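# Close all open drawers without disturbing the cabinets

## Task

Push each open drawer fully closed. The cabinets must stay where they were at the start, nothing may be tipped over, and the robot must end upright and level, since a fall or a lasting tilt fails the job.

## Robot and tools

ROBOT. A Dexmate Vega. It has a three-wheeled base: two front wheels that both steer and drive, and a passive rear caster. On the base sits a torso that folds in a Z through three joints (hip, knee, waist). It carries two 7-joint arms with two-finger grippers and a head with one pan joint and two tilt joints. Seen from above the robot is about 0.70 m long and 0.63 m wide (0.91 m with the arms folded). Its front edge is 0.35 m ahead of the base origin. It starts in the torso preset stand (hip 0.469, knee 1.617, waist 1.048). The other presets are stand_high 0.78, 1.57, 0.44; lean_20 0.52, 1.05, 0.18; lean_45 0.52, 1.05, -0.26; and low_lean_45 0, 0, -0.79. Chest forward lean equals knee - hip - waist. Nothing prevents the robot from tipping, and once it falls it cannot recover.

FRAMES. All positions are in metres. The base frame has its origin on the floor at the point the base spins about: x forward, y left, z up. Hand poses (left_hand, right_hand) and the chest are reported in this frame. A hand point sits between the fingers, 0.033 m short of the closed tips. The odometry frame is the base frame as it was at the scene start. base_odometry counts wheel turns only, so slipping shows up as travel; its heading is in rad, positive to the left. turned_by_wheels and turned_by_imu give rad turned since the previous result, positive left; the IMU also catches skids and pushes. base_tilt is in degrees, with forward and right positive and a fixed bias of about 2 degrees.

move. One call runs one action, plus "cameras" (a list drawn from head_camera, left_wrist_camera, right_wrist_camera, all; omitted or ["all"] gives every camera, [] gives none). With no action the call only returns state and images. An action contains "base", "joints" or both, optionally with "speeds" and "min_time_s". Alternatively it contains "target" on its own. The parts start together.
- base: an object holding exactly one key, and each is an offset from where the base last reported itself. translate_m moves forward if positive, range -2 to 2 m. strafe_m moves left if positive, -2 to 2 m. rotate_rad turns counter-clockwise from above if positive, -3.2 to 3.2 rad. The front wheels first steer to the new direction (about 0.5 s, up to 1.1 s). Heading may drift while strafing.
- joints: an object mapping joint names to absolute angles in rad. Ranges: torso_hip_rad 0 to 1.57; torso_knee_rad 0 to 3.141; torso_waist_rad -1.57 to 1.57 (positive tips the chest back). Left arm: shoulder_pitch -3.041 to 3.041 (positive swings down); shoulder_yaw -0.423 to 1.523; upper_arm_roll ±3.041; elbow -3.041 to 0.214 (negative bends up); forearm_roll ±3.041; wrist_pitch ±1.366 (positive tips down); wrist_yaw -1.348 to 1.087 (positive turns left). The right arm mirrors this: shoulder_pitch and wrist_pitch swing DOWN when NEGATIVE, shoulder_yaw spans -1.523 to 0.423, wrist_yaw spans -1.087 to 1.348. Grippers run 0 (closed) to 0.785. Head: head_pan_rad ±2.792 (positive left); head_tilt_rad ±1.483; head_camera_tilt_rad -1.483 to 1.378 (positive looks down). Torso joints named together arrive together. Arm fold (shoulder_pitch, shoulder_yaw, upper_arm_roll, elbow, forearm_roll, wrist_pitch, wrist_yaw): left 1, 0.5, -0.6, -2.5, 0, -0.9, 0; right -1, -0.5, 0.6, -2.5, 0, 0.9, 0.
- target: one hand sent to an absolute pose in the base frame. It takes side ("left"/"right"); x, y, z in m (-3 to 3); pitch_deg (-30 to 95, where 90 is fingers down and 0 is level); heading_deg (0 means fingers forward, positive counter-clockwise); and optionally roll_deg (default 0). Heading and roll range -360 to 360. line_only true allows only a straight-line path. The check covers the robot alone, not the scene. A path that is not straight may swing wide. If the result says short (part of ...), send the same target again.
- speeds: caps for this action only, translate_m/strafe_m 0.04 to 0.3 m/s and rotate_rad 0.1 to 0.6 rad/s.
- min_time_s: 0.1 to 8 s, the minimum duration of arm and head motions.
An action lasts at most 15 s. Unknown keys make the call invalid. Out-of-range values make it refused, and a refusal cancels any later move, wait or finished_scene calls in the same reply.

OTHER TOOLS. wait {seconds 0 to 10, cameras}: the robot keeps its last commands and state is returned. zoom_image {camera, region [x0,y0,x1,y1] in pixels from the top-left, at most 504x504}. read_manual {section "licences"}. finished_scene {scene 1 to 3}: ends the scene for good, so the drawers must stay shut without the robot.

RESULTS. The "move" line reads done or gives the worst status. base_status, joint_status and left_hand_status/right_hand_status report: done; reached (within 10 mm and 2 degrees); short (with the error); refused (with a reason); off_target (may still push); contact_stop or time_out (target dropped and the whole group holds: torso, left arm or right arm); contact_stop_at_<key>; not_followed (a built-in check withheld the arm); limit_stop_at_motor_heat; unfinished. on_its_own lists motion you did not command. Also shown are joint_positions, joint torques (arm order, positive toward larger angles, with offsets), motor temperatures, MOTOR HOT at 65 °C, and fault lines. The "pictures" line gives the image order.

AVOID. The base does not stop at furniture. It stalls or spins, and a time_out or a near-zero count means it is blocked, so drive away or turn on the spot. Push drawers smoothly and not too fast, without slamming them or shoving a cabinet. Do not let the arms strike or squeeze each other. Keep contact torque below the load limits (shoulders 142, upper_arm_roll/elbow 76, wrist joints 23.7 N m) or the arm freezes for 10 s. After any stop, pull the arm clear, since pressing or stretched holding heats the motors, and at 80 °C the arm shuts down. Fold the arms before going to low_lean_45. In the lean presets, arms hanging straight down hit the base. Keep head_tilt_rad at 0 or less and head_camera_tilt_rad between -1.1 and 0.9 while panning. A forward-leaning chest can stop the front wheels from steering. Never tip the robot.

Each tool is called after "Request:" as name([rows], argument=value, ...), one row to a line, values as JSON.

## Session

Request:
move(joints={"head_tilt_rad":-0.1,"head_camera_tilt_rad":0.4}, cameras=["head_camera"])

Scene clock: 0.90 s.
Joint torques (N m): left_arm=[6.31 0.88 2.47 -7.23 0.43 -1.98 0.01] | right_arm=[-1.9 0.66 -0.63 -4.16 -0.09 2.37 0.08]
Motor temperatures (°C): left_arm=[27 30 30 30 34 38 35] | right_arm=[29 28 29 31 34 35 35]
move: done
base_odometry: x=+0.000 y=+0.000 heading=+0.000
turned_by_wheels: +0.000
turned_by_imu: +0.000
base_tilt: forward=+0.6 right=-0.1
base_status: not commanded
joint_positions: torso_hip_rad=+0.469 torso_knee_rad=+1.617 torso_waist_rad=+1.048 left_shoulder_pitch_rad=+2.199 left_shoulder_yaw_rad=+0.001 left_upper_arm_roll_rad=-0.010 left_elbow_rad=-1.084 left_forearm_roll_rad=+0.015 left_wrist_pitch_rad=-0.506 left_wrist_yaw_rad=-0.016 left_gripper_rad=+0.005 right_shoulder_pitch_rad=-2.184 right_shoulder_yaw_rad=+0.007 right_upper_arm_roll_rad=+0.010 right_elbow_rad=-1.115 right_forearm_roll_rad=+0.008 right_wrist_pitch_rad=+0.481 right_wrist_yaw_rad=-0.008 right_gripper_rad=+0.005 head_pan_rad=+0.000 head_tilt_rad=-0.100 head_camera_tilt_rad=+0.400
joint_status: all done
chest: x=-0.0111 y=+0.0000 z=+1.4155 quat_wxyz=(+0.999, +0.000, +0.050, +0.000) (m; base frame)
left_hand: x=+0.1921 y=+0.2282 z=+0.6022 quat_wxyz=(+0.417, +0.009, +0.909, -0.003) pitch_deg=+40.7 heading_deg=-1.0 roll_deg=+0.2 back=up (m; base frame)
right_hand: x=+0.2143 y=-0.2374 z=+0.6092 quat_wxyz=(+0.427, +0.011, +0.904, -0.007) pitch_deg=+39.5 heading_deg=-1.6 roll_deg=-0.2 back=up (m; base frame)
pictures: head_camera
Images, in order (width x height): head_camera 896x560.

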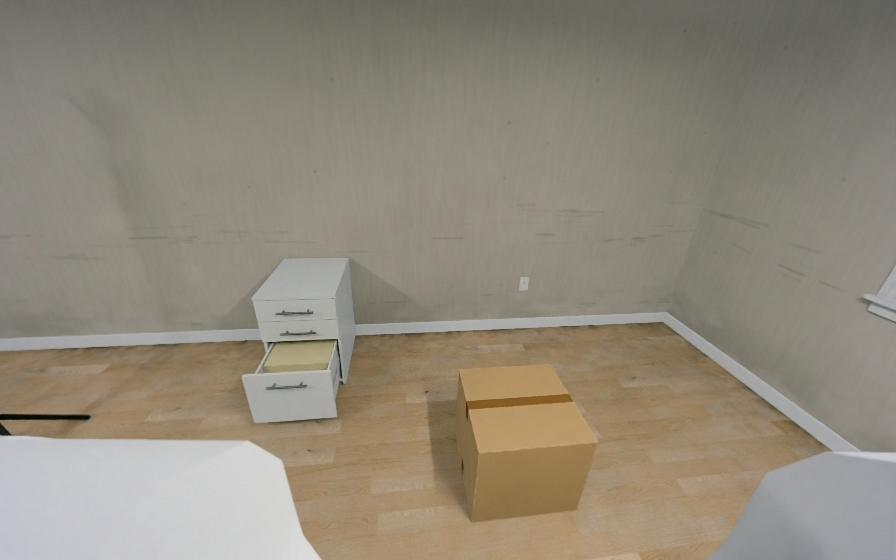

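Request:
move(joints={"left_shoulder_pitch_rad":1,"left_shoulder_yaw_rad":0.5,"left_upper_arm_roll_rad":-0.6,"left_elbow_rad":-2.5,"left_forearm_roll_rad":0,"left_wrist_pitch_rad":-0.9,"left_wrist_yaw_rad":0,"right_shoulder_pitch_rad":-1.17,"right_shoulder_yaw_rad":-0.286,"right_upper_arm_roll_rad":-0.226,"right_elbow_rad":-1.86,"right_forearm_roll_rad":0.52,"right_wrist_pitch_rad":-0.77,"right_wrist_yaw_rad":-0.41}, cameras=[])

Request:
move(joints={"torso_hip_rad":0,"torso_knee_rad":0,"torso_waist_rad":-0.5,"head_tilt_rad":-0.5,"head_pan_rad":1.25}, cameras=["head_camera"])

Request:
move(joints={"head_pan_rad":2.5}, cameras=["head_camera"])

Request:
move(joints={"head_pan_rad":-2.5}, cameras=["head_camera"])

Request:
move(joints={"head_pan_rad":-1.25}, cameras=["head_camera"])

Request:
move(joints={"head_pan_rad":0}, cameras=["head_camera"])

Scene clock: 15.80 s.
Joint torques (N m): left_arm=[-8.81 6.87 -3.37 0.51 -0.59 1.79 0.77] | right_arm=[21.01 -2.82 0.11 -11.93 -0.15 2.78 -0.17]
Motor temperatures (°C): left_arm=[27 30 30 30 34 38 35] | right_arm=[30 28 29 31 34 35 35]
move: done
base_odometry: x=+0.000 y=+0.000 heading=+0.000
turned_by_wheels: +0.000
turned_by_imu: +0.001
base_tilt: forward=+0.6 right=-0.1
base_status: not commanded
joint_positions: torso_hip_rad=+0.469 torso_knee_rad=+1.617 torso_waist_rad=+1.048 left_shoulder_pitch_rad=+1.005 left_shoulder_yaw_rad=+0.497 left_upper_arm_roll_rad=-0.597 left_elbow_rad=-2.494 left_forearm_roll_rad=+0.000 left_wrist_pitch_rad=-0.898 left_wrist_yaw_rad=+0.000 left_gripper_rad=+0.005 right_shoulder_pitch_rad=-1.172 right_shoulder_yaw_rad=-0.285 right_upper_arm_roll_rad=-0.225 right_elbow_rad=-1.858 right_forearm_roll_rad=+0.519 right_wrist_pitch_rad=-0.768 right_wrist_yaw_rad=-0.409 right_gripper_rad=+0.005 head_pan_rad=+0.000 head_tilt_rad=-0.100 head_camera_tilt_rad=+0.400
joint_status: all done
chest: x=-0.0111 y=+0.0000 z=+1.4155 quat_wxyz=(+0.999, +0.000, +0.050, +0.000) (m; base frame)
left_hand: x=-0.0192 y=+0.1559 z=+1.7192 quat_wxyz=(+0.842, +0.204, -0.392, +0.309) pitch_deg=-37.5 heading_deg=-132.5 roll_deg=-7.3 back=down (m; base frame)
right_hand: x=+0.7725 y=-0.1986 z=+1.1167 quat_wxyz=(+0.597, +0.001, +0.802, +0.003) pitch_deg=+16.7 heading_deg=+0.2 roll_deg=+0.3 back=up (m; base frame)
pictures: none
No camera images: "cameras" was empty.

Scene clock: 23.07 s.
Joint torques (N m): left_arm=[-9.15 6.64 -4.95 -2.57 -1.79 1.64 0.9] | right_arm=[16.44 -3.35 -0.81 -13.15 -0.01 1.82 -0.13]
Motor temperatures (°C): left_arm=[27 30 30 30 34 38 35] | right_arm=[30 28 29 32 34 35 35]
move: done
base_odometry: x=+0.000 y=+0.000 heading=+0.000
turned_by_wheels: +0.000
turned_by_imu: +0.001
base_tilt: forward=+0.7 right=-0.1
base_status: not commanded
joint_positions: torso_hip_rad=+0.000 torso_knee_rad=+0.000 torso_waist_rad=-0.500 left_shoulder_pitch_rad=+1.000 left_shoulder_yaw_rad=+0.500 left_upper_arm_roll_rad=-0.600 left_elbow_rad=-2.500 left_forearm_roll_rad=+0.000 left_wrist_pitch_rad=-0.900 left_wrist_yaw_rad=+0.000 left_gripper_rad=+0.005 right_shoulder_pitch_rad=-1.170 right_shoulder_yaw_rad=-0.286 right_upper_arm_roll_rad=-0.226 right_elbow_rad=-1.860 right_forearm_roll_rad=+0.520 right_wrist_pitch_rad=-0.770 right_wrist_yaw_rad=-0.410 right_gripper_rad=+0.005 head_pan_rad=+1.250 head_tilt_rad=-0.500 head_camera_tilt_rad=+0.400
joint_status: all done
chest: x=-0.0845 y=+0.0000 z=+0.9018 quat_wxyz=(+0.969, +0.000, +0.247, +0.000) (m; base frame)
left_hand: x=+0.0211 y=+0.1532 z=+1.1841 quat_wxyz=(+0.901, +0.262, -0.224, +0.263) pitch_deg=-49.7 heading_deg=-114.2 roll_deg=-33.3 back=down (m; base frame)
right_hand: x=+0.5217 y=-0.1983 z=+0.3226 quat_wxyz=(+0.426, +0.001, +0.905, +0.003) pitch_deg=+39.6 heading_deg=+0.3 roll_deg=+0.4 back=up (m; base frame)
pictures: head_camera
Images, in order (width x height): head_camera 896x560.

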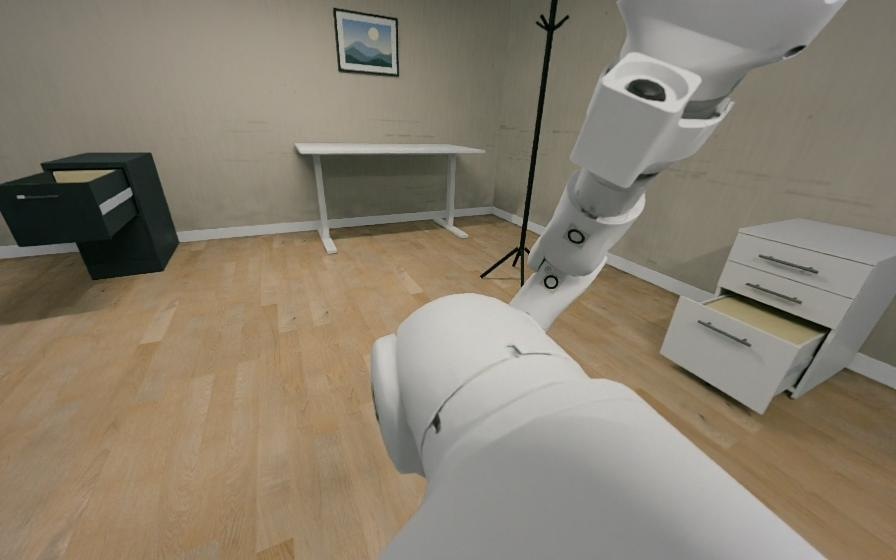

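Scene clock: 24.57 s.
Joint torques (N m): left_arm=[-9.6 8.35 -4.02 -3.79 -0.32 1.83 0.91] | right_arm=[15.94 -1.94 -0.67 -12.23 -0.02 2.33 -0.17]
Motor temperatures (°C): left_arm=[27 30 30 30 34 38 35] | right_arm=[30 28 29 32 34 35 35]
move: done
base_odometry: x=+0.000 y=+0.000 heading=+0.000
turned_by_wheels: +0.000
turned_by_imu: +0.000
base_tilt: forward=+0.6 right=-0.1
base_status: not commanded
joint_positions: torso_hip_rad=+0.000 torso_knee_rad=+0.000 torso_waist_rad=-0.500 left_shoulder_pitch_rad=+1.000 left_shoulder_yaw_rad=+0.500 left_upper_arm_roll_rad=-0.600 left_elbow_rad=-2.500 left_forearm_roll_rad=+0.000 left_wrist_pitch_rad=-0.900 left_wrist_yaw_rad=+0.000 left_gripper_rad=+0.005 right_shoulder_pitch_rad=-1.170 right_shoulder_yaw_rad=-0.286 right_upper_arm_roll_rad=-0.226 right_elbow_rad=-1.860 right_forearm_roll_rad=+0.520 right_wrist_pitch_rad=-0.770 right_wrist_yaw_rad=-0.410 right_gripper_rad=+0.005 head_pan_rad=+2.500 head_tilt_rad=-0.500 head_camera_tilt_rad=+0.400
joint_status: all done
chest: x=-0.0845 y=+0.0000 z=+0.9018 quat_wxyz=(+0.969, +0.000, +0.247, +0.000) (m; base frame)
left_hand: x=+0.0211 y=+0.1532 z=+1.1841 quat_wxyz=(+0.901, +0.262, -0.224, +0.263) pitch_deg=-49.7 heading_deg=-114.2 roll_deg=-33.3 back=down (m; base frame)
right_hand: x=+0.5217 y=-0.1983 z=+0.3226 quat_wxyz=(+0.426, +0.001, +0.905, +0.003) pitch_deg=+39.6 heading_deg=+0.3 roll_deg=+0.4 back=up (m; base frame)
pictures: head_camera
Images, in order (width x height): head_camera 896x560.

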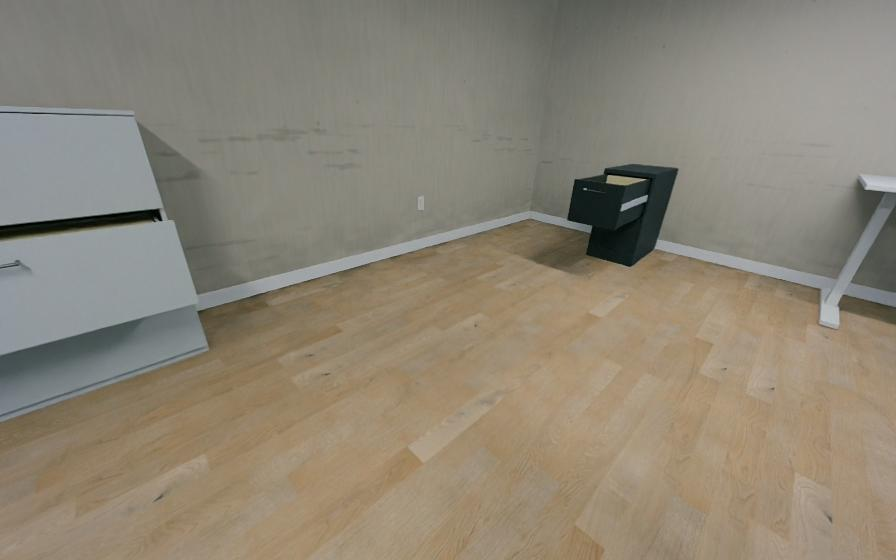

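Scene clock: 28.57 s.
Joint torques (N m): left_arm=[-6.89 6.53 -5.47 -3.12 -1.19 1.34 0.87] | right_arm=[16.43 -2.5 -0.53 -13.14 0.05 1.87 -0.13]
Motor temperatures (°C): left_arm=[27 30 30 30 34 38 35] | right_arm=[30 28 29 32 34 35 35]
move: done
base_odometry: x=+0.000 y=+0.000 heading=+0.000
turned_by_wheels: +0.000
turned_by_imu: +0.001
base_tilt: forward=+0.7 right=+0.0
base_status: not commanded
joint_positions: torso_hip_rad=+0.000 torso_knee_rad=+0.000 torso_waist_rad=-0.500 left_shoulder_pitch_rad=+1.000 left_shoulder_yaw_rad=+0.500 left_upper_arm_roll_rad=-0.600 left_elbow_rad=-2.500 left_forearm_roll_rad=+0.000 left_wrist_pitch_rad=-0.900 left_wrist_yaw_rad=+0.000 left_gripper_rad=+0.005 right_shoulder_pitch_rad=-1.170 right_shoulder_yaw_rad=-0.286 right_upper_arm_roll_rad=-0.226 right_elbow_rad=-1.860 right_forearm_roll_rad=+0.520 right_wrist_pitch_rad=-0.770 right_wrist_yaw_rad=-0.410 right_gripper_rad=+0.005 head_pan_rad=-2.500 head_tilt_rad=-0.500 head_camera_tilt_rad=+0.400
joint_status: all done
chest: x=-0.0845 y=+0.0000 z=+0.9018 quat_wxyz=(+0.969, +0.000, +0.247, +0.000) (m; base frame)
left_hand: x=+0.0211 y=+0.1532 z=+1.1841 quat_wxyz=(+0.901, +0.262, -0.224, +0.263) pitch_deg=-49.7 heading_deg=-114.2 roll_deg=-33.3 back=down (m; base frame)
right_hand: x=+0.5217 y=-0.1983 z=+0.3226 quat_wxyz=(+0.426, +0.001, +0.905, +0.003) pitch_deg=+39.6 heading_deg=+0.3 roll_deg=+0.4 back=up (m; base frame)
pictures: head_camera
Images, in order (width x height): head_camera 896x560.

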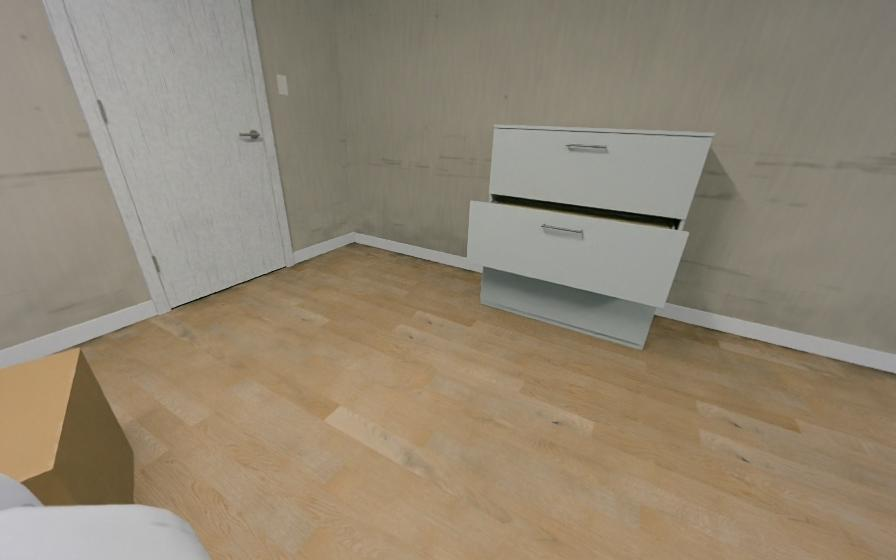

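Scene clock: 30.07 s.
Joint torques (N m): left_arm=[-9.25 6.99 -7.12 -4.22 -0.76 0.97 1.16] | right_arm=[16.33 -3.47 -0.93 -12.61 0.05 1.3 -0.13]
Motor temperatures (°C): left_arm=[27 30 30 30 34 38 35] | right_arm=[30 28 29 32 34 35 35]
move: done
base_odometry: x=+0.000 y=+0.000 heading=+0.000
turned_by_wheels: +0.000
turned_by_imu: +0.000
base_tilt: forward=+0.7 right=-0.1
base_status: not commanded
joint_positions: torso_hip_rad=+0.000 torso_knee_rad=+0.000 torso_waist_rad=-0.500 left_shoulder_pitch_rad=+1.000 left_shoulder_yaw_rad=+0.500 left_upper_arm_roll_rad=-0.600 left_elbow_rad=-2.500 left_forearm_roll_rad=+0.000 left_wrist_pitch_rad=-0.900 left_wrist_yaw_rad=+0.000 left_gripper_rad=+0.005 right_shoulder_pitch_rad=-1.170 right_shoulder_yaw_rad=-0.286 right_upper_arm_roll_rad=-0.226 right_elbow_rad=-1.860 right_forearm_roll_rad=+0.520 right_wrist_pitch_rad=-0.770 right_wrist_yaw_rad=-0.410 right_gripper_rad=+0.005 head_pan_rad=-1.250 head_tilt_rad=-0.500 head_camera_tilt_rad=+0.400
joint_status: all done
chest: x=-0.0845 y=+0.0000 z=+0.9018 quat_wxyz=(+0.969, +0.000, +0.247, +0.000) (m; base frame)
left_hand: x=+0.0211 y=+0.1532 z=+1.1841 quat_wxyz=(+0.901, +0.262, -0.224, +0.263) pitch_deg=-49.7 heading_deg=-114.2 roll_deg=-33.3 back=down (m; base frame)
right_hand: x=+0.5217 y=-0.1983 z=+0.3226 quat_wxyz=(+0.426, +0.001, +0.905, +0.003) pitch_deg=+39.6 heading_deg=+0.3 roll_deg=+0.4 back=up (m; base frame)
pictures: head_camera
Images, in order (width x height): head_camera 896x560.

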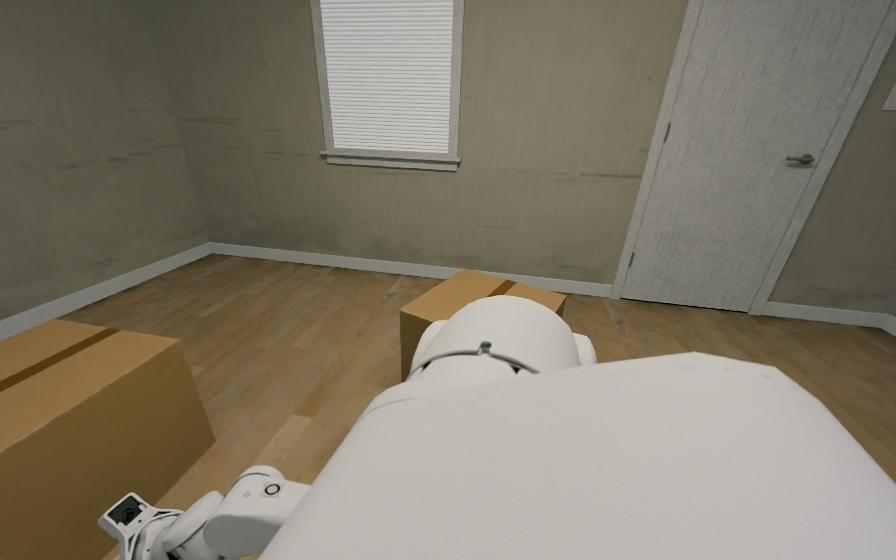

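Scene clock: 31.57 s.
Joint torques (N m): left_arm=[-6.45 5.92 -5.74 -4.71 -0.93 1.2 1.19] | right_arm=[16.49 -2.66 -0.62 -12.41 0.02 2.28 -0.07]
Motor temperatures (°C): left_arm=[27 30 30 30 34 38 35] | right_arm=[30 28 29 32 34 35 35]
move: done
base_odometry: x=+0.000 y=+0.000 heading=+0.000
turned_by_wheels: +0.000
turned_by_imu: +0.000
base_tilt: forward=+0.7 right=+0.0
base_status: not commanded
joint_positions: torso_hip_rad=+0.000 torso_knee_rad=+0.000 torso_waist_rad=-0.500 left_shoulder_pitch_rad=+1.000 left_shoulder_yaw_rad=+0.500 left_upper_arm_roll_rad=-0.600 left_elbow_rad=-2.500 left_forearm_roll_rad=+0.000 left_wrist_pitch_rad=-0.900 left_wrist_yaw_rad=+0.000 left_gripper_rad=+0.005 right_shoulder_pitch_rad=-1.170 right_shoulder_yaw_rad=-0.286 right_upper_arm_roll_rad=-0.226 right_elbow_rad=-1.860 right_forearm_roll_rad=+0.520 right_wrist_pitch_rad=-0.770 right_wrist_yaw_rad=-0.410 right_gripper_rad=+0.005 head_pan_rad=+0.000 head_tilt_rad=-0.500 head_camera_tilt_rad=+0.400
joint_status: all done
chest: x=-0.0845 y=+0.0000 z=+0.9018 quat_wxyz=(+0.969, +0.000, +0.247, +0.000) (m; base frame)
left_hand: x=+0.0211 y=+0.1532 z=+1.1841 quat_wxyz=(+0.901, +0.262, -0.224, +0.263) pitch_deg=-49.7 heading_deg=-114.2 roll_deg=-33.3 back=down (m; base frame)
right_hand: x=+0.5217 y=-0.1983 z=+0.3226 quat_wxyz=(+0.426, +0.001, +0.905, +0.003) pitch_deg=+39.6 heading_deg=+0.3 roll_deg=+0.4 back=up (m; base frame)
pictures: head_camera
Images, in order (width x height): head_camera 896x560.

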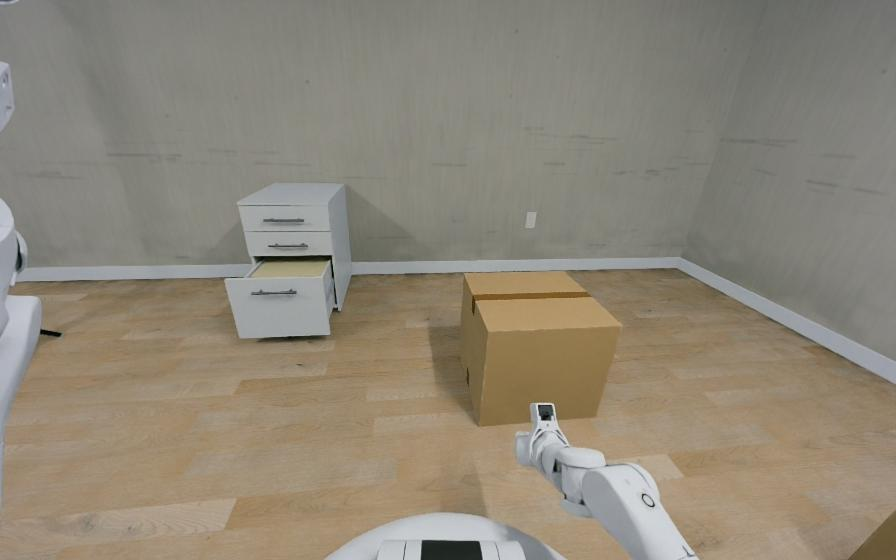

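Request:
move(base={"strafe_m":1.03}, cameras=["head_camera","right_wrist_camera"])

Scene clock: 45.40 s.
Joint torques (N m): left_arm=[-7.29 5.32 -7 -3.72 -0.96 2.47 0.66] | right_arm=[16.11 -2.01 -0.17 -12.49 -0.04 1.92 -0.02]
Motor temperatures (°C): left_arm=[27 30 30 30 34 38 35] | right_arm=[31 28 29 32 34 36 35]
move: done
base_odometry: x=-0.011 y=+1.027 heading=+0.015
turned_by_wheels: +0.015
turned_by_imu: +0.008
base_tilt: forward=+0.6 right=-0.1
base_status: done
joint_positions: torso_hip_rad=+0.000 torso_knee_rad=+0.000 torso_waist_rad=-0.500 left_shoulder_pitch_rad=+1.000 left_shoulder_yaw_rad=+0.500 left_upper_arm_roll_rad=-0.600 left_elbow_rad=-2.500 left_forearm_roll_rad=+0.000 left_wrist_pitch_rad=-0.900 left_wrist_yaw_rad=+0.000 left_gripper_rad=+0.005 right_shoulder_pitch_rad=-1.170 right_shoulder_yaw_rad=-0.286 right_upper_arm_roll_rad=-0.226 right_elbow_rad=-1.860 right_forearm_roll_rad=+0.520 right_wrist_pitch_rad=-0.770 right_wrist_yaw_rad=-0.410 right_gripper_rad=+0.005 head_pan_rad=+0.000 head_tilt_rad=-0.500 head_camera_tilt_rad=+0.400
joint_status: not commanded
chest: x=-0.0845 y=+0.0000 z=+0.9018 quat_wxyz=(+0.969, +0.000, +0.247, +0.000) (m; base frame)
left_hand: x=+0.0211 y=+0.1532 z=+1.1841 quat_wxyz=(+0.901, +0.262, -0.224, +0.263) pitch_deg=-49.7 heading_deg=-114.2 roll_deg=-33.3 back=down (m; base frame)
right_hand: x=+0.5217 y=-0.1983 z=+0.3226 quat_wxyz=(+0.426, +0.001, +0.905, +0.003) pitch_deg=+39.6 heading_deg=+0.3 roll_deg=+0.4 back=up (m; base frame)
pictures: head_camera, right_wrist_camera
Images, in order (width x height): head_camera 896x560, right_wrist_camera 672x420.

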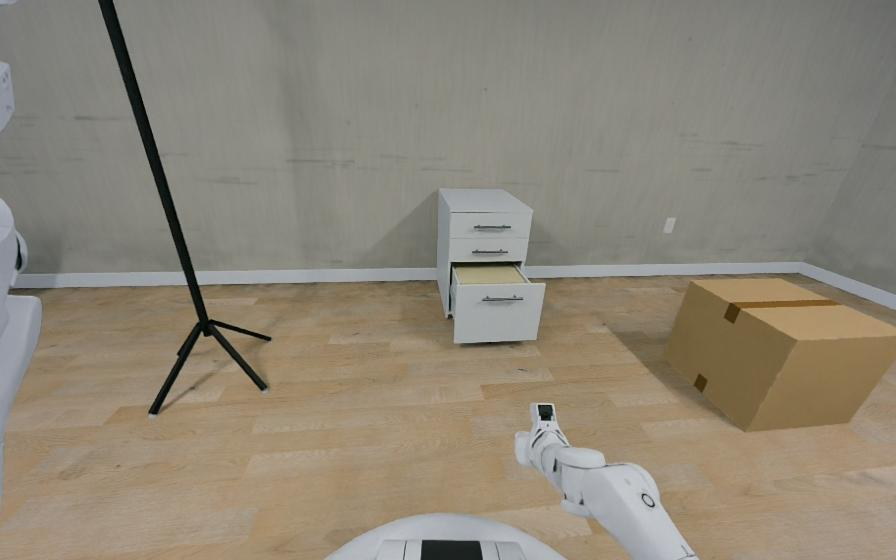

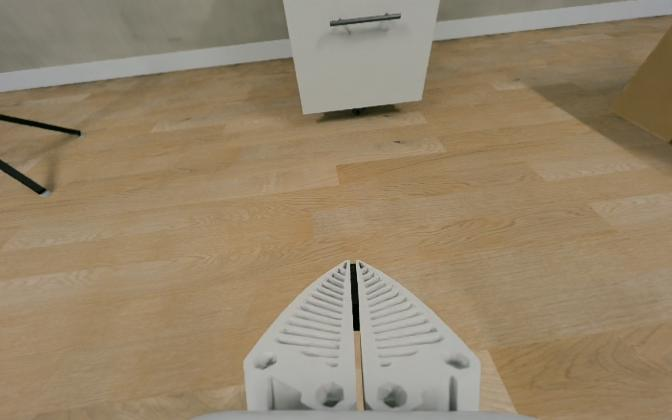

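Request:
move(base={"rotate_rad":0.04}, cameras=[])

Request:
move(base={"translate_m":0.6}, cameras=[])

Request:
move(base={"translate_m":0.46}, speeds={"translate_m":0.13}, cameras=["head_camera","right_wrist_camera"])

Scene clock: 54.80 s.
Joint torques (N m): left_arm=[-8.8 6.33 -7.55 -2.98 -0.81 1 0.87] | right_arm=[15.45 -1.61 -0.16 -12.16 -0.12 1.79 -0.15]
Motor temperatures (°C): left_arm=[27 30 30 30 34 38 35] | right_arm=[31 28 29 33 34 36 35]
move: done
base_odometry: x=-0.011 y=+1.027 heading=+0.054
turned_by_wheels: +0.040
turned_by_imu: +0.039
base_tilt: forward=+0.6 right=-0.1
base_status: done
joint_positions: torso_hip_rad=+0.000 torso_knee_rad=+0.000 torso_waist_rad=-0.500 left_shoulder_pitch_rad=+1.000 left_shoulder_yaw_rad=+0.500 left_upper_arm_roll_rad=-0.600 left_elbow_rad=-2.500 left_forearm_roll_rad=+0.000 left_wrist_pitch_rad=-0.900 left_wrist_yaw_rad=+0.000 left_gripper_rad=+0.005 right_shoulder_pitch_rad=-1.170 right_shoulder_yaw_rad=-0.286 right_upper_arm_roll_rad=-0.226 right_elbow_rad=-1.860 right_forearm_roll_rad=+0.520 right_wrist_pitch_rad=-0.770 right_wrist_yaw_rad=-0.410 right_gripper_rad=+0.005 head_pan_rad=+0.000 head_tilt_rad=-0.500 head_camera_tilt_rad=+0.400
joint_status: not commanded
chest: x=-0.0845 y=+0.0000 z=+0.9018 quat_wxyz=(+0.969, +0.000, +0.247, +0.000) (m; base frame)
left_hand: x=+0.0211 y=+0.1532 z=+1.1841 quat_wxyz=(+0.901, +0.262, -0.224, +0.263) pitch_deg=-49.7 heading_deg=-114.2 roll_deg=-33.3 back=down (m; base frame)
right_hand: x=+0.5217 y=-0.1983 z=+0.3226 quat_wxyz=(+0.426, +0.001, +0.905, +0.003) pitch_deg=+39.6 heading_deg=+0.3 roll_deg=+0.4 back=up (m; base frame)
pictures: none
No camera images: "cameras" was empty.

Scene clock: 58.57 s.
Joint torques (N m): left_arm=[-8.25 6.76 -5.29 -4.16 -0.29 1.69 0.97] | right_arm=[14.47 -1.73 -0.32 -13.23 -0.1 2.48 -0.07]
Motor temperatures (°C): left_arm=[27 30 30 30 34 38 35] | right_arm=[31 28 29 33 34 36 35]
move: done
base_odometry: x=+0.588 y=+1.061 heading=+0.054
turned_by_wheels: -0.001
turned_by_imu: +0.000
base_tilt: forward=+0.7 right=-0.1
base_status: done
joint_positions: torso_hip_rad=+0.000 torso_knee_rad=+0.000 torso_waist_rad=-0.500 left_shoulder_pitch_rad=+1.000 left_shoulder_yaw_rad=+0.500 left_upper_arm_roll_rad=-0.600 left_elbow_rad=-2.500 left_forearm_roll_rad=+0.000 left_wrist_pitch_rad=-0.900 left_wrist_yaw_rad=+0.000 left_gripper_rad=+0.005 right_shoulder_pitch_rad=-1.170 right_shoulder_yaw_rad=-0.286 right_upper_arm_roll_rad=-0.226 right_elbow_rad=-1.860 right_forearm_roll_rad=+0.520 right_wrist_pitch_rad=-0.770 right_wrist_yaw_rad=-0.410 right_gripper_rad=+0.005 head_pan_rad=+0.000 head_tilt_rad=-0.500 head_camera_tilt_rad=+0.400
joint_status: not commanded
chest: x=-0.0845 y=+0.0000 z=+0.9017 quat_wxyz=(+0.969, +0.000, +0.247, +0.000) (m; base frame)
left_hand: x=+0.0211 y=+0.1532 z=+1.1841 quat_wxyz=(+0.901, +0.262, -0.224, +0.263) pitch_deg=-49.7 heading_deg=-114.2 roll_deg=-33.3 back=down (m; base frame)
right_hand: x=+0.5217 y=-0.1983 z=+0.3226 quat_wxyz=(+0.426, +0.001, +0.905, +0.003) pitch_deg=+39.6 heading_deg=+0.3 roll_deg=+0.4 back=up (m; base frame)
pictures: none
No camera images: "cameras" was empty.

Scene clock: 63.03 s.
Joint torques (N m): left_arm=[-8.22 8.2 -6.97 -4.6 -0.97 1.85 0.64] | right_arm=[16.89 -9.75 18.43 0.18 -10.39 5.96 -8.51]
Motor temperatures (°C): left_arm=[27 30 30 30 34 38 35] | right_arm=[31 28 30 33 34 36 35]
move: done
base_odometry: x=+1.047 y=+1.087 heading=+0.053
turned_by_wheels: -0.001
turned_by_imu: +0.000
base_tilt: forward=+0.6 right=-0.1
base_status: done
joint_positions: torso_hip_rad=+0.000 torso_knee_rad=+0.000 torso_waist_rad=-0.500 left_shoulder_pitch_rad=+1.000 left_shoulder_yaw_rad=+0.500 left_upper_arm_roll_rad=-0.600 left_elbow_rad=-2.500 left_forearm_roll_rad=+0.000 left_wrist_pitch_rad=-0.900 left_wrist_yaw_rad=+0.000 left_gripper_rad=+0.005 right_shoulder_pitch_rad=-1.170 right_shoulder_yaw_rad=-0.286 right_upper_arm_roll_rad=-0.227 right_elbow_rad=-1.861 right_forearm_roll_rad=+0.522 right_wrist_pitch_rad=-0.772 right_wrist_yaw_rad=-0.408 right_gripper_rad=+0.005 head_pan_rad=+0.000 head_tilt_rad=-0.500 head_camera_tilt_rad=+0.400
joint_status: not commanded
chest: x=-0.0848 y=+0.0000 z=+0.9018 quat_wxyz=(+0.969, +0.000, +0.247, +0.000) (m; base frame)
left_hand: x=+0.0206 y=+0.1532 z=+1.1842 quat_wxyz=(+0.901, +0.262, -0.224, +0.263) pitch_deg=-49.7 heading_deg=-114.2 roll_deg=-33.2 back=down (m; base frame)
right_hand: x=+0.5212 y=-0.1956 z=+0.3228 quat_wxyz=(+0.426, +0.000, +0.905, +0.005) pitch_deg=+39.6 heading_deg=+0.7 roll_deg=+0.7 back=up (m; base frame)
pictures: head_camera, right_wrist_camera
Images, in order (width x height): head_camera 896x560, right_wrist_camera 672x420.

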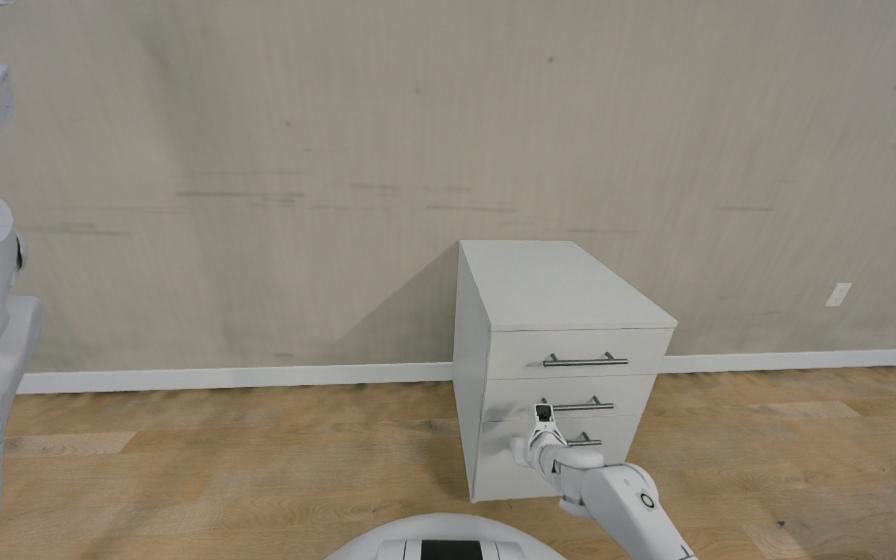

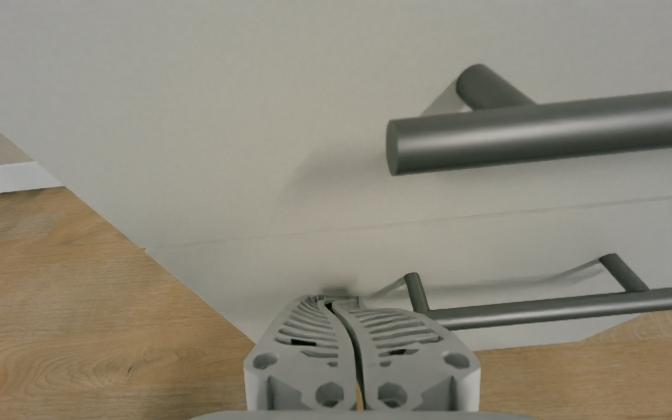

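Request:
move(base={"translate_m":-0.8}, cameras=["head_camera"])

Request:
move(base={"rotate_rad":-3.117}, cameras=[])

Request:
move(base={"translate_m":0.75}, cameras=[])

Request:
move(base={"strafe_m":1.65}, cameras=[])

Request:
move(target={"side":"right","x":0.55,"y":-0.3,"z":0.53,"pitch_deg":10,"heading_deg":0}, cameras=["head_camera","right_wrist_camera"])

Scene clock: 87.30 s.
Joint torques (N m): left_arm=[-7.91 6.94 -5.62 -1.53 -0.01 1.85 0.55] | right_arm=[14.49 -1.73 6.73 -8.16 -0.62 1.92 -0.04]
Motor temperatures (°C): left_arm=[27 30 30 30 34 38 35] | right_arm=[31 28 31 32 38 38 38]
move: done
base_odometry: x=+0.248 y=+1.043 heading=+0.052
turned_by_wheels: -0.001
turned_by_imu: -0.001
base_tilt: forward=+0.5 right=+0.0
base_status: done
joint_positions: torso_hip_rad=+0.000 torso_knee_rad=+0.000 torso_waist_rad=-0.500 left_shoulder_pitch_rad=+1.000 left_shoulder_yaw_rad=+0.500 left_upper_arm_roll_rad=-0.600 left_elbow_rad=-2.500 left_forearm_roll_rad=+0.000 left_wrist_pitch_rad=-0.900 left_wrist_yaw_rad=+0.000 left_gripper_rad=+0.005 right_shoulder_pitch_rad=-1.170 right_shoulder_yaw_rad=-0.286 right_upper_arm_roll_rad=-0.226 right_elbow_rad=-1.860 right_forearm_roll_rad=+0.520 right_wrist_pitch_rad=-0.770 right_wrist_yaw_rad=-0.410 right_gripper_rad=+0.005 head_pan_rad=+0.000 head_tilt_rad=-0.500 head_camera_tilt_rad=+0.400
joint_status: not commanded
chest: x=-0.0846 y=+0.0000 z=+0.9017 quat_wxyz=(+0.969, +0.000, +0.247, +0.000) (m; base frame)
left_hand: x=+0.0210 y=+0.1532 z=+1.1841 quat_wxyz=(+0.901, +0.262, -0.224, +0.263) pitch_deg=-49.7 heading_deg=-114.2 roll_deg=-33.3 back=down (m; base frame)
right_hand: x=+0.5217 y=-0.1978 z=+0.3227 quat_wxyz=(+0.426, +0.001, +0.905, +0.003) pitch_deg=+39.6 heading_deg=+0.4 roll_deg=+0.4 back=up (m; base frame)
pictures: head_camera
Images, in order (width x height): head_camera 896x560.

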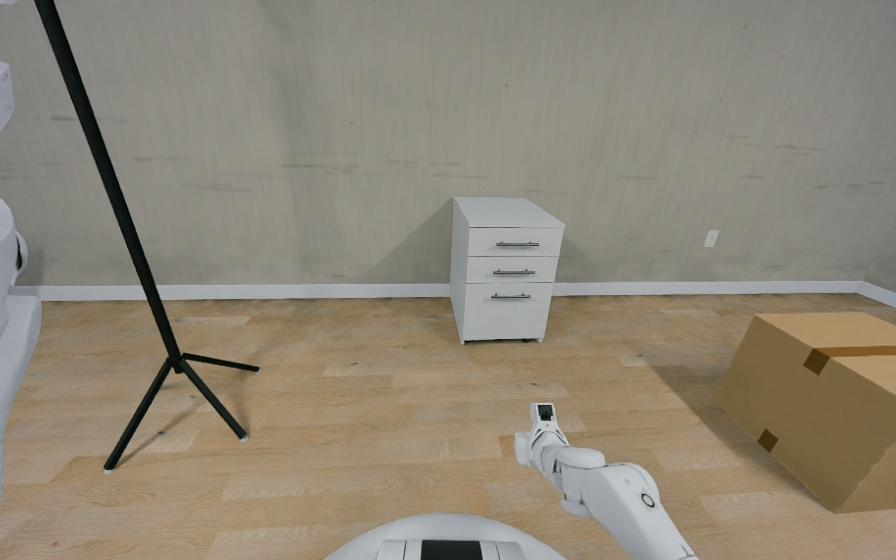

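Scene clock: 94.10 s.
Joint torques (N m): left_arm=[-6.01 8.29 -4.06 -1.97 -0.71 0.61 0.96] | right_arm=[15.03 -2.67 6.64 -7.33 -0.54 1.55 -0.1]
Motor temperatures (°C): left_arm=[27 30 30 30 34 38 35] | right_arm=[31 28 31 32 37 38 37]
move: done
base_odometry: x=+0.250 y=+1.042 heading=-3.070
turned_by_wheels: -3.122
turned_by_imu: -3.061
base_tilt: forward=+0.6 right=-0.1
base_status: done
joint_positions: torso_hip_rad=+0.000 torso_knee_rad=+0.000 torso_waist_rad=-0.500 left_shoulder_pitch_rad=+1.000 left_shoulder_yaw_rad=+0.500 left_upper_arm_roll_rad=-0.600 left_elbow_rad=-2.500 left_forearm_roll_rad=+0.000 left_wrist_pitch_rad=-0.900 left_wrist_yaw_rad=+0.000 left_gripper_rad=+0.005 right_shoulder_pitch_rad=-1.170 right_shoulder_yaw_rad=-0.286 right_upper_arm_roll_rad=-0.226 right_elbow_rad=-1.860 right_forearm_roll_rad=+0.520 right_wrist_pitch_rad=-0.770 right_wrist_yaw_rad=-0.410 right_gripper_rad=+0.005 head_pan_rad=+0.000 head_tilt_rad=-0.500 head_camera_tilt_rad=+0.400
joint_status: not commanded
chest: x=-0.0846 y=+0.0000 z=+0.9017 quat_wxyz=(+0.969, +0.000, +0.247, +0.000) (m; base frame)
left_hand: x=+0.0210 y=+0.1532 z=+1.1841 quat_wxyz=(+0.901, +0.262, -0.224, +0.263) pitch_deg=-49.7 heading_deg=-114.2 roll_deg=-33.3 back=down (m; base frame)
right_hand: x=+0.5217 y=-0.1978 z=+0.3227 quat_wxyz=(+0.426, +0.001, +0.905, +0.003) pitch_deg=+39.6 heading_deg=+0.4 roll_deg=+0.4 back=up (m; base frame)
pictures: none
No camera images: "cameras" was empty.

Scene clock: 98.30 s.
Joint torques (N m): left_arm=[-9.57 6.71 -6.26 -1.76 -0.45 1.05 0.71] | right_arm=[15.49 -2.1 6.27 -7.5 -0.63 1.91 -0.07]
Motor temperatures (°C): left_arm=[27 30 30 30 34 38 35] | right_arm=[31 28 31 32 37 37 37]
move: done
base_odometry: x=-0.498 y=+0.987 heading=-3.070
turned_by_wheels: -0.001
turned_by_imu: +0.001
base_tilt: forward=+0.6 right=-0.1
base_status: done
joint_positions: torso_hip_rad=+0.000 torso_knee_rad=+0.000 torso_waist_rad=-0.500 left_shoulder_pitch_rad=+1.000 left_shoulder_yaw_rad=+0.500 left_upper_arm_roll_rad=-0.600 left_elbow_rad=-2.500 left_forearm_roll_rad=+0.000 left_wrist_pitch_rad=-0.900 left_wrist_yaw_rad=+0.000 left_gripper_rad=+0.005 right_shoulder_pitch_rad=-1.170 right_shoulder_yaw_rad=-0.286 right_upper_arm_roll_rad=-0.226 right_elbow_rad=-1.860 right_forearm_roll_rad=+0.520 right_wrist_pitch_rad=-0.770 right_wrist_yaw_rad=-0.410 right_gripper_rad=+0.005 head_pan_rad=+0.000 head_tilt_rad=-0.500 head_camera_tilt_rad=+0.400
joint_status: not commanded
chest: x=-0.0845 y=+0.0000 z=+0.9017 quat_wxyz=(+0.969, +0.000, +0.247, +0.000) (m; base frame)
left_hand: x=+0.0211 y=+0.1532 z=+1.1841 quat_wxyz=(+0.901, +0.262, -0.224, +0.263) pitch_deg=-49.7 heading_deg=-114.2 roll_deg=-33.3 back=down (m; base frame)
right_hand: x=+0.5217 y=-0.1978 z=+0.3227 quat_wxyz=(+0.426, +0.001, +0.905, +0.003) pitch_deg=+39.6 heading_deg=+0.4 roll_deg=+0.4 back=up (m; base frame)
pictures: none
No camera images: "cameras" was empty.

Scene clock: 106.07 s.
Joint torques (N m): left_arm=[-6.73 7.94 -6.14 -2.29 -1.19 0.67 0.93] | right_arm=[14.91 -1.11 5.83 -9.17 -0.51 1.87 -0.05]
Motor temperatures (°C): left_arm=[27 30 30 30 34 38 35] | right_arm=[31 28 31 32 36 37 36]
move: done
base_odometry: x=-0.368 y=-0.656 heading=-3.059
turned_by_wheels: +0.011
turned_by_imu: -0.003
base_tilt: forward=+0.6 right=-0.1
base_status: done
joint_positions: torso_hip_rad=+0.000 torso_knee_rad=+0.000 torso_waist_rad=-0.500 left_shoulder_pitch_rad=+1.000 left_shoulder_yaw_rad=+0.500 left_upper_arm_roll_rad=-0.600 left_elbow_rad=-2.500 left_forearm_roll_rad=+0.000 left_wrist_pitch_rad=-0.900 left_wrist_yaw_rad=+0.000 left_gripper_rad=+0.005 right_shoulder_pitch_rad=-1.170 right_shoulder_yaw_rad=-0.286 right_upper_arm_roll_rad=-0.226 right_elbow_rad=-1.860 right_forearm_roll_rad=+0.520 right_wrist_pitch_rad=-0.770 right_wrist_yaw_rad=-0.410 right_gripper_rad=+0.005 head_pan_rad=+0.000 head_tilt_rad=-0.500 head_camera_tilt_rad=+0.400
joint_status: not commanded
chest: x=-0.0845 y=+0.0000 z=+0.9017 quat_wxyz=(+0.969, +0.000, +0.247, +0.000) (m; base frame)
left_hand: x=+0.0210 y=+0.1532 z=+1.1841 quat_wxyz=(+0.901, +0.262, -0.224, +0.263) pitch_deg=-49.7 heading_deg=-114.2 roll_deg=-33.3 back=down (m; base frame)
right_hand: x=+0.5217 y=-0.1978 z=+0.3227 quat_wxyz=(+0.426, +0.001, +0.905, +0.003) pitch_deg=+39.6 heading_deg=+0.4 roll_deg=+0.4 back=up (m; base frame)
pictures: none
No camera images: "cameras" was empty.

Scene clock: 109.57 s.
Joint torques (N m): left_arm=[-8.3 5.98 -4.35 -0.81 -0.95 2.22 0.6] | right_arm=[0.75 -5.72 9.73 -13.18 -1.04 3.19 0.39]
Motor temperatures (°C): left_arm=[27 30 30 30 34 38 35] | right_arm=[31 28 31 32 36 37 36]
move: done
base_odometry: x=-0.368 y=-0.656 heading=-3.059
turned_by_wheels: +0.000
turned_by_imu: +0.001
base_tilt: forward=+0.6 right=-0.1
base_status: not commanded
joint_positions: torso_hip_rad=+0.000 torso_knee_rad=+0.000 torso_waist_rad=-0.500 left_shoulder_pitch_rad=+1.000 left_shoulder_yaw_rad=+0.500 left_upper_arm_roll_rad=-0.600 left_elbow_rad=-2.500 left_forearm_roll_rad=+0.000 left_wrist_pitch_rad=-0.900 left_wrist_yaw_rad=+0.000 left_gripper_rad=+0.005 right_shoulder_pitch_rad=-1.413 right_shoulder_yaw_rad=-0.455 right_upper_arm_roll_rad=+0.006 right_elbow_rad=-2.062 right_forearm_roll_rad=+0.471 right_wrist_pitch_rad=-0.282 right_wrist_yaw_rad=-0.213 right_gripper_rad=+0.005 head_pan_rad=+0.000 head_tilt_rad=-0.500 head_camera_tilt_rad=+0.400
joint_status: not commanded
chest: x=-0.0845 y=+0.0000 z=+0.9017 quat_wxyz=(+0.969, +0.000, +0.247, +0.000) (m; base frame)
left_hand: x=+0.0210 y=+0.1532 z=+1.1841 quat_wxyz=(+0.901, +0.262, -0.224, +0.263) pitch_deg=-49.7 heading_deg=-114.2 roll_deg=-33.3 back=down (m; base frame)
right_hand: x=+0.5500 y=-0.2990 z=+0.5271 quat_wxyz=(+0.640, +0.000, +0.768, +0.000) pitch_deg=+10.4 heading_deg=+0.0 roll_deg=+0.1 back=up (m; base frame)
right_hand_status: reached (straight line, planned for 1.9 s): 3 mm and 0.4 deg off.
pictures: head_camera, right_wrist_camera
Images, in order (width x height): head_camera 896x560, right_wrist_camera 672x420.

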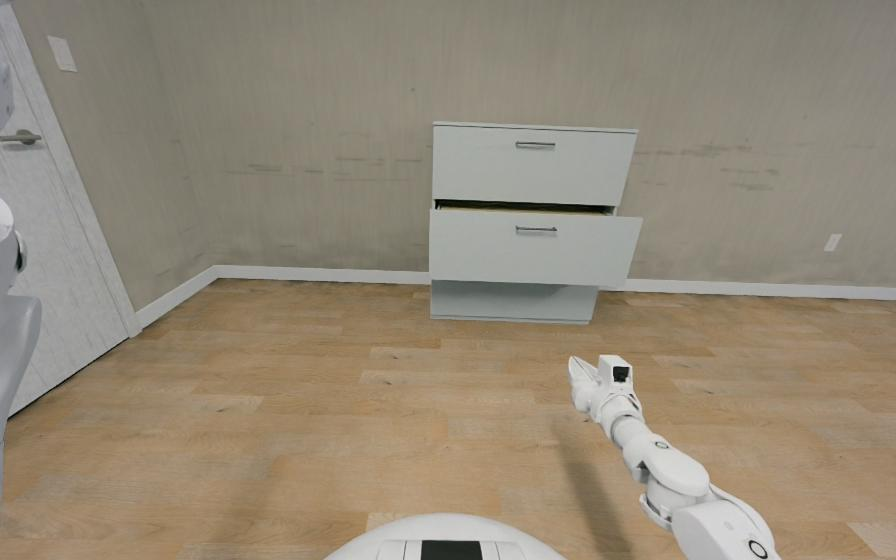

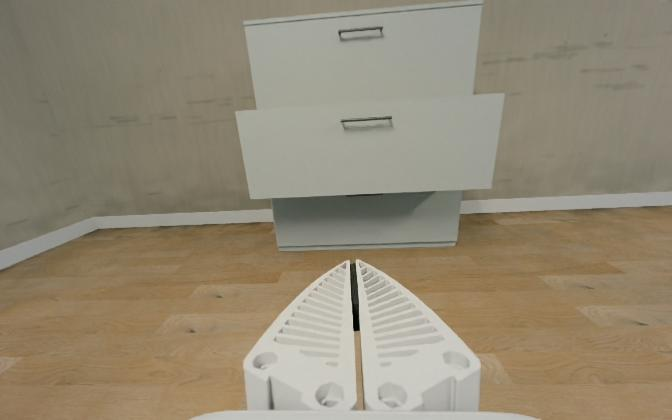

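Request:
move(base={"rotate_rad":-0.05}, cameras=[])

Request:
move(base={"translate_m":0.4}, cameras=["head_camera"])

Scene clock: 126.57 s.
Joint torques (N m): left_arm=[-6.4 7.98 -5.82 -2.94 -0.21 1.99 0.93] | right_arm=[1.67 -5.29 9.24 -12.64 -0.86 2.95 0.23]
Motor temperatures (°C): left_arm=[27 30 30 30 34 38 35] | right_arm=[31 28 31 32 35 37 36]
move: done
base_odometry: x=-0.369 y=-0.656 heading=-3.109
turned_by_wheels: -0.050
turned_by_imu: -0.048
base_tilt: forward=+0.6 right=-0.1
base_status: done
joint_positions: torso_hip_rad=+0.000 torso_knee_rad=+0.000 torso_waist_rad=-0.500 left_shoulder_pitch_rad=+1.000 left_shoulder_yaw_rad=+0.500 left_upper_arm_roll_rad=-0.600 left_elbow_rad=-2.500 left_forearm_roll_rad=+0.000 left_wrist_pitch_rad=-0.900 left_wrist_yaw_rad=+0.000 left_gripper_rad=+0.005 right_shoulder_pitch_rad=-1.415 right_shoulder_yaw_rad=-0.457 right_upper_arm_roll_rad=+0.009 right_elbow_rad=-2.063 right_forearm_roll_rad=+0.471 right_wrist_pitch_rad=-0.276 right_wrist_yaw_rad=-0.211 right_gripper_rad=+0.005 head_pan_rad=+0.000 head_tilt_rad=-0.500 head_camera_tilt_rad=+0.400
joint_status: not commanded
chest: x=-0.0845 y=+0.0000 z=+0.9017 quat_wxyz=(+0.969, +0.000, +0.247, +0.000) (m; base frame)
left_hand: x=+0.0210 y=+0.1532 z=+1.1841 quat_wxyz=(+0.901, +0.262, -0.224, +0.263) pitch_deg=-49.7 heading_deg=-114.2 roll_deg=-33.3 back=down (m; base frame)
right_hand: x=+0.5500 y=-0.2998 z=+0.5296 quat_wxyz=(+0.643, +0.000, +0.766, +0.000) pitch_deg=+10.0 heading_deg=+0.0 roll_deg=+0.0 back=up (m; base frame)
pictures: none
No camera images: "cameras" was empty.

Scene clock: 130.20 s.
Joint torques (N m): left_arm=[-8.74 6.31 -5.71 -2.5 0.1 1.53 0.94] | right_arm=[2.2 -5.87 9.12 -11.89 -0.85 2.7 0.25]
Motor temperatures (°C): left_arm=[27 30 30 30 34 38 35] | right_arm=[30 28 31 33 35 37 36]
move: done
base_odometry: x=-0.768 y=-0.671 heading=-3.109
turned_by_wheels: +0.000
turned_by_imu: +0.001
base_tilt: forward=+0.6 right=-0.1
base_status: done
joint_positions: torso_hip_rad=+0.000 torso_knee_rad=+0.000 torso_waist_rad=-0.500 left_shoulder_pitch_rad=+1.000 left_shoulder_yaw_rad=+0.500 left_upper_arm_roll_rad=-0.600 left_elbow_rad=-2.500 left_forearm_roll_rad=+0.000 left_wrist_pitch_rad=-0.900 left_wrist_yaw_rad=+0.000 left_gripper_rad=+0.005 right_shoulder_pitch_rad=-1.415 right_shoulder_yaw_rad=-0.457 right_upper_arm_roll_rad=+0.009 right_elbow_rad=-2.063 right_forearm_roll_rad=+0.471 right_wrist_pitch_rad=-0.276 right_wrist_yaw_rad=-0.211 right_gripper_rad=+0.005 head_pan_rad=+0.000 head_tilt_rad=-0.500 head_camera_tilt_rad=+0.400
joint_status: not commanded
chest: x=-0.0845 y=+0.0000 z=+0.9017 quat_wxyz=(+0.969, +0.000, +0.247, +0.000) (m; base frame)
left_hand: x=+0.0211 y=+0.1532 z=+1.1841 quat_wxyz=(+0.901, +0.262, -0.224, +0.263) pitch_deg=-49.7 heading_deg=-114.2 roll_deg=-33.3 back=down (m; base frame)
right_hand: x=+0.5500 y=-0.2998 z=+0.5296 quat_wxyz=(+0.643, +0.000, +0.766, +0.000) pitch_deg=+10.0 heading_deg=+0.0 roll_deg=+0.0 back=up (m; base frame)
pictures: head_camera
Images, in order (width x height): head_camera 896x560.

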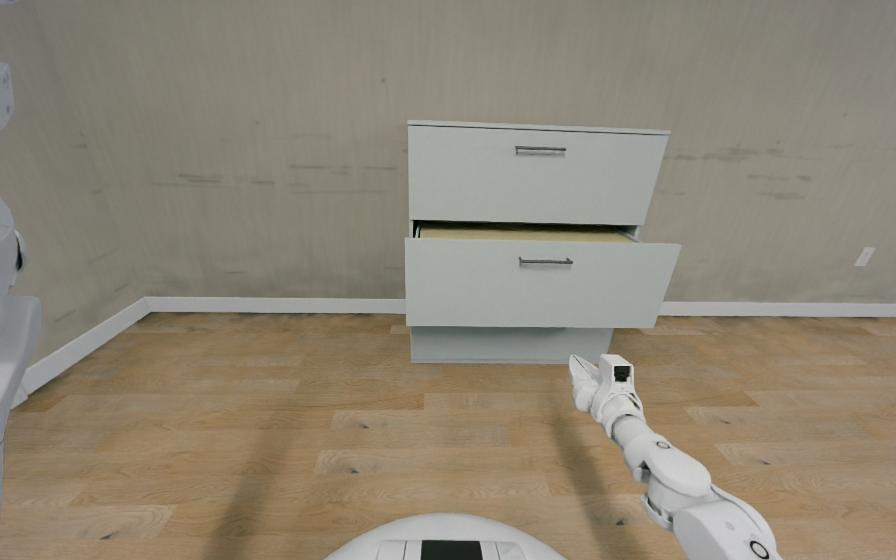

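Request:
move(base={"translate_m":0.18}, cameras=[])

Request:
move(base={"translate_m":0.35}, speeds={"translate_m":0.13}, cameras=["head_camera","right_wrist_camera"])

Scene clock: 138.93 s.
Joint torques (N m): left_arm=[-7.67 4.63 -5.25 -2.72 -0.39 0.67 0.64] | right_arm=[1.35 -5.71 9.01 -11.73 -0.84 2.73 0.22]
Motor temperatures (°C): left_arm=[27 30 30 30 34 38 35] | right_arm=[30 28 31 33 35 37 35]
move: done
base_odometry: x=-0.948 y=-0.678 heading=-3.109
turned_by_wheels: +0.000
turned_by_imu: +0.001
base_tilt: forward=+0.7 right=-0.1
base_status: done
joint_positions: torso_hip_rad=+0.000 torso_knee_rad=+0.000 torso_waist_rad=-0.500 left_shoulder_pitch_rad=+1.000 left_shoulder_yaw_rad=+0.500 left_upper_arm_roll_rad=-0.600 left_elbow_rad=-2.500 left_forearm_roll_rad=+0.000 left_wrist_pitch_rad=-0.900 left_wrist_yaw_rad=+0.000 left_gripper_rad=+0.005 right_shoulder_pitch_rad=-1.415 right_shoulder_yaw_rad=-0.457 right_upper_arm_roll_rad=+0.009 right_elbow_rad=-2.063 right_forearm_roll_rad=+0.471 right_wrist_pitch_rad=-0.276 right_wrist_yaw_rad=-0.211 right_gripper_rad=+0.005 head_pan_rad=+0.000 head_tilt_rad=-0.500 head_camera_tilt_rad=+0.400
joint_status: not commanded
chest: x=-0.0845 y=+0.0000 z=+0.9017 quat_wxyz=(+0.969, +0.000, +0.247, +0.000) (m; base frame)
left_hand: x=+0.0211 y=+0.1532 z=+1.1841 quat_wxyz=(+0.901, +0.262, -0.224, +0.263) pitch_deg=-49.7 heading_deg=-114.2 roll_deg=-33.3 back=down (m; base frame)
right_hand: x=+0.5500 y=-0.2998 z=+0.5296 quat_wxyz=(+0.643, +0.000, +0.766, +0.000) pitch_deg=+10.0 heading_deg=+0.0 roll_deg=+0.0 back=up (m; base frame)
pictures: none
No camera images: "cameras" was empty.

Scene clock: 142.57 s.
Joint torques (N m): left_arm=[-7.74 7.96 -5.08 -1.59 -0.26 1.8 0.32] | right_arm=[13.95 -6.17 8.44 -12.24 -0.88 3.05 0.25]
Motor temperatures (°C): left_arm=[27 30 30 30 34 38 35] | right_arm=[30 28 31 33 35 37 35]
move: done
base_odometry: x=-1.298 y=-0.691 heading=-3.110
turned_by_wheels: +0.000
turned_by_imu: +0.000
base_tilt: forward=+0.6 right=+0.0
base_status: done
joint_positions: torso_hip_rad=+0.000 torso_knee_rad=+0.000 torso_waist_rad=-0.500 left_shoulder_pitch_rad=+1.000 left_shoulder_yaw_rad=+0.500 left_upper_arm_roll_rad=-0.600 left_elbow_rad=-2.500 left_forearm_roll_rad=+0.000 left_wrist_pitch_rad=-0.900 left_wrist_yaw_rad=+0.000 left_gripper_rad=+0.005 right_shoulder_pitch_rad=-1.416 right_shoulder_yaw_rad=-0.457 right_upper_arm_roll_rad=+0.009 right_elbow_rad=-2.063 right_forearm_roll_rad=+0.471 right_wrist_pitch_rad=-0.276 right_wrist_yaw_rad=-0.211 right_gripper_rad=+0.005 head_pan_rad=+0.000 head_tilt_rad=-0.500 head_camera_tilt_rad=+0.400
joint_status: not commanded
chest: x=-0.0845 y=+0.0000 z=+0.9017 quat_wxyz=(+0.969, +0.000, +0.247, +0.000) (m; base frame)
left_hand: x=+0.0210 y=+0.1532 z=+1.1841 quat_wxyz=(+0.901, +0.262, -0.224, +0.263) pitch_deg=-49.7 heading_deg=-114.2 roll_deg=-33.3 back=down (m; base frame)
right_hand: x=+0.5498 y=-0.2999 z=+0.5293 quat_wxyz=(+0.642, +0.000, +0.766, +0.000) pitch_deg=+10.1 heading_deg=+0.0 roll_deg=+0.0 back=up (m; base frame)
pictures: head_camera, right_wrist_camera
Images, in order (width x height): head_camera 896x560, right_wrist_camera 672x420.

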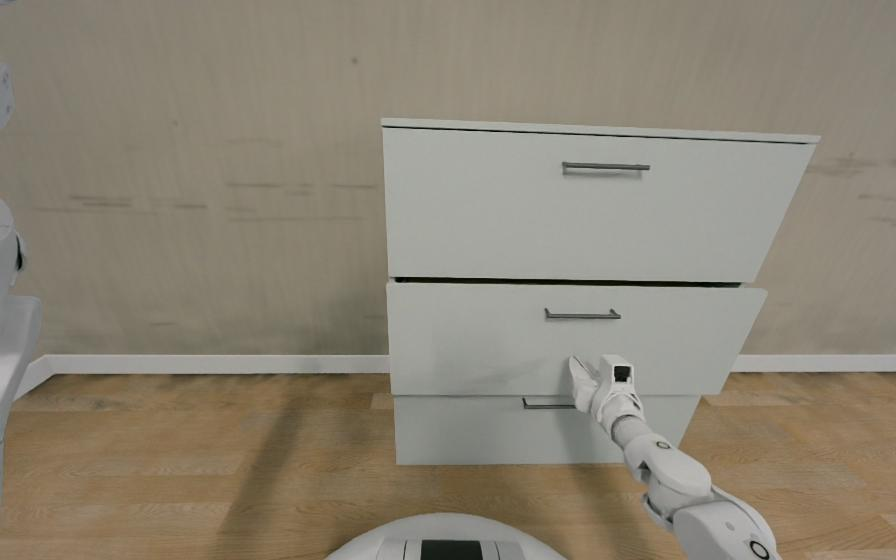

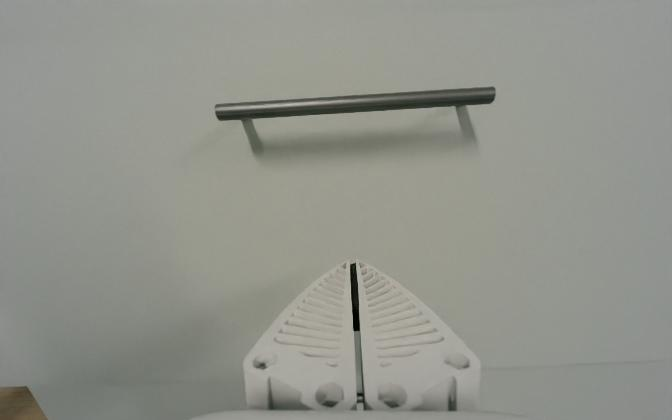

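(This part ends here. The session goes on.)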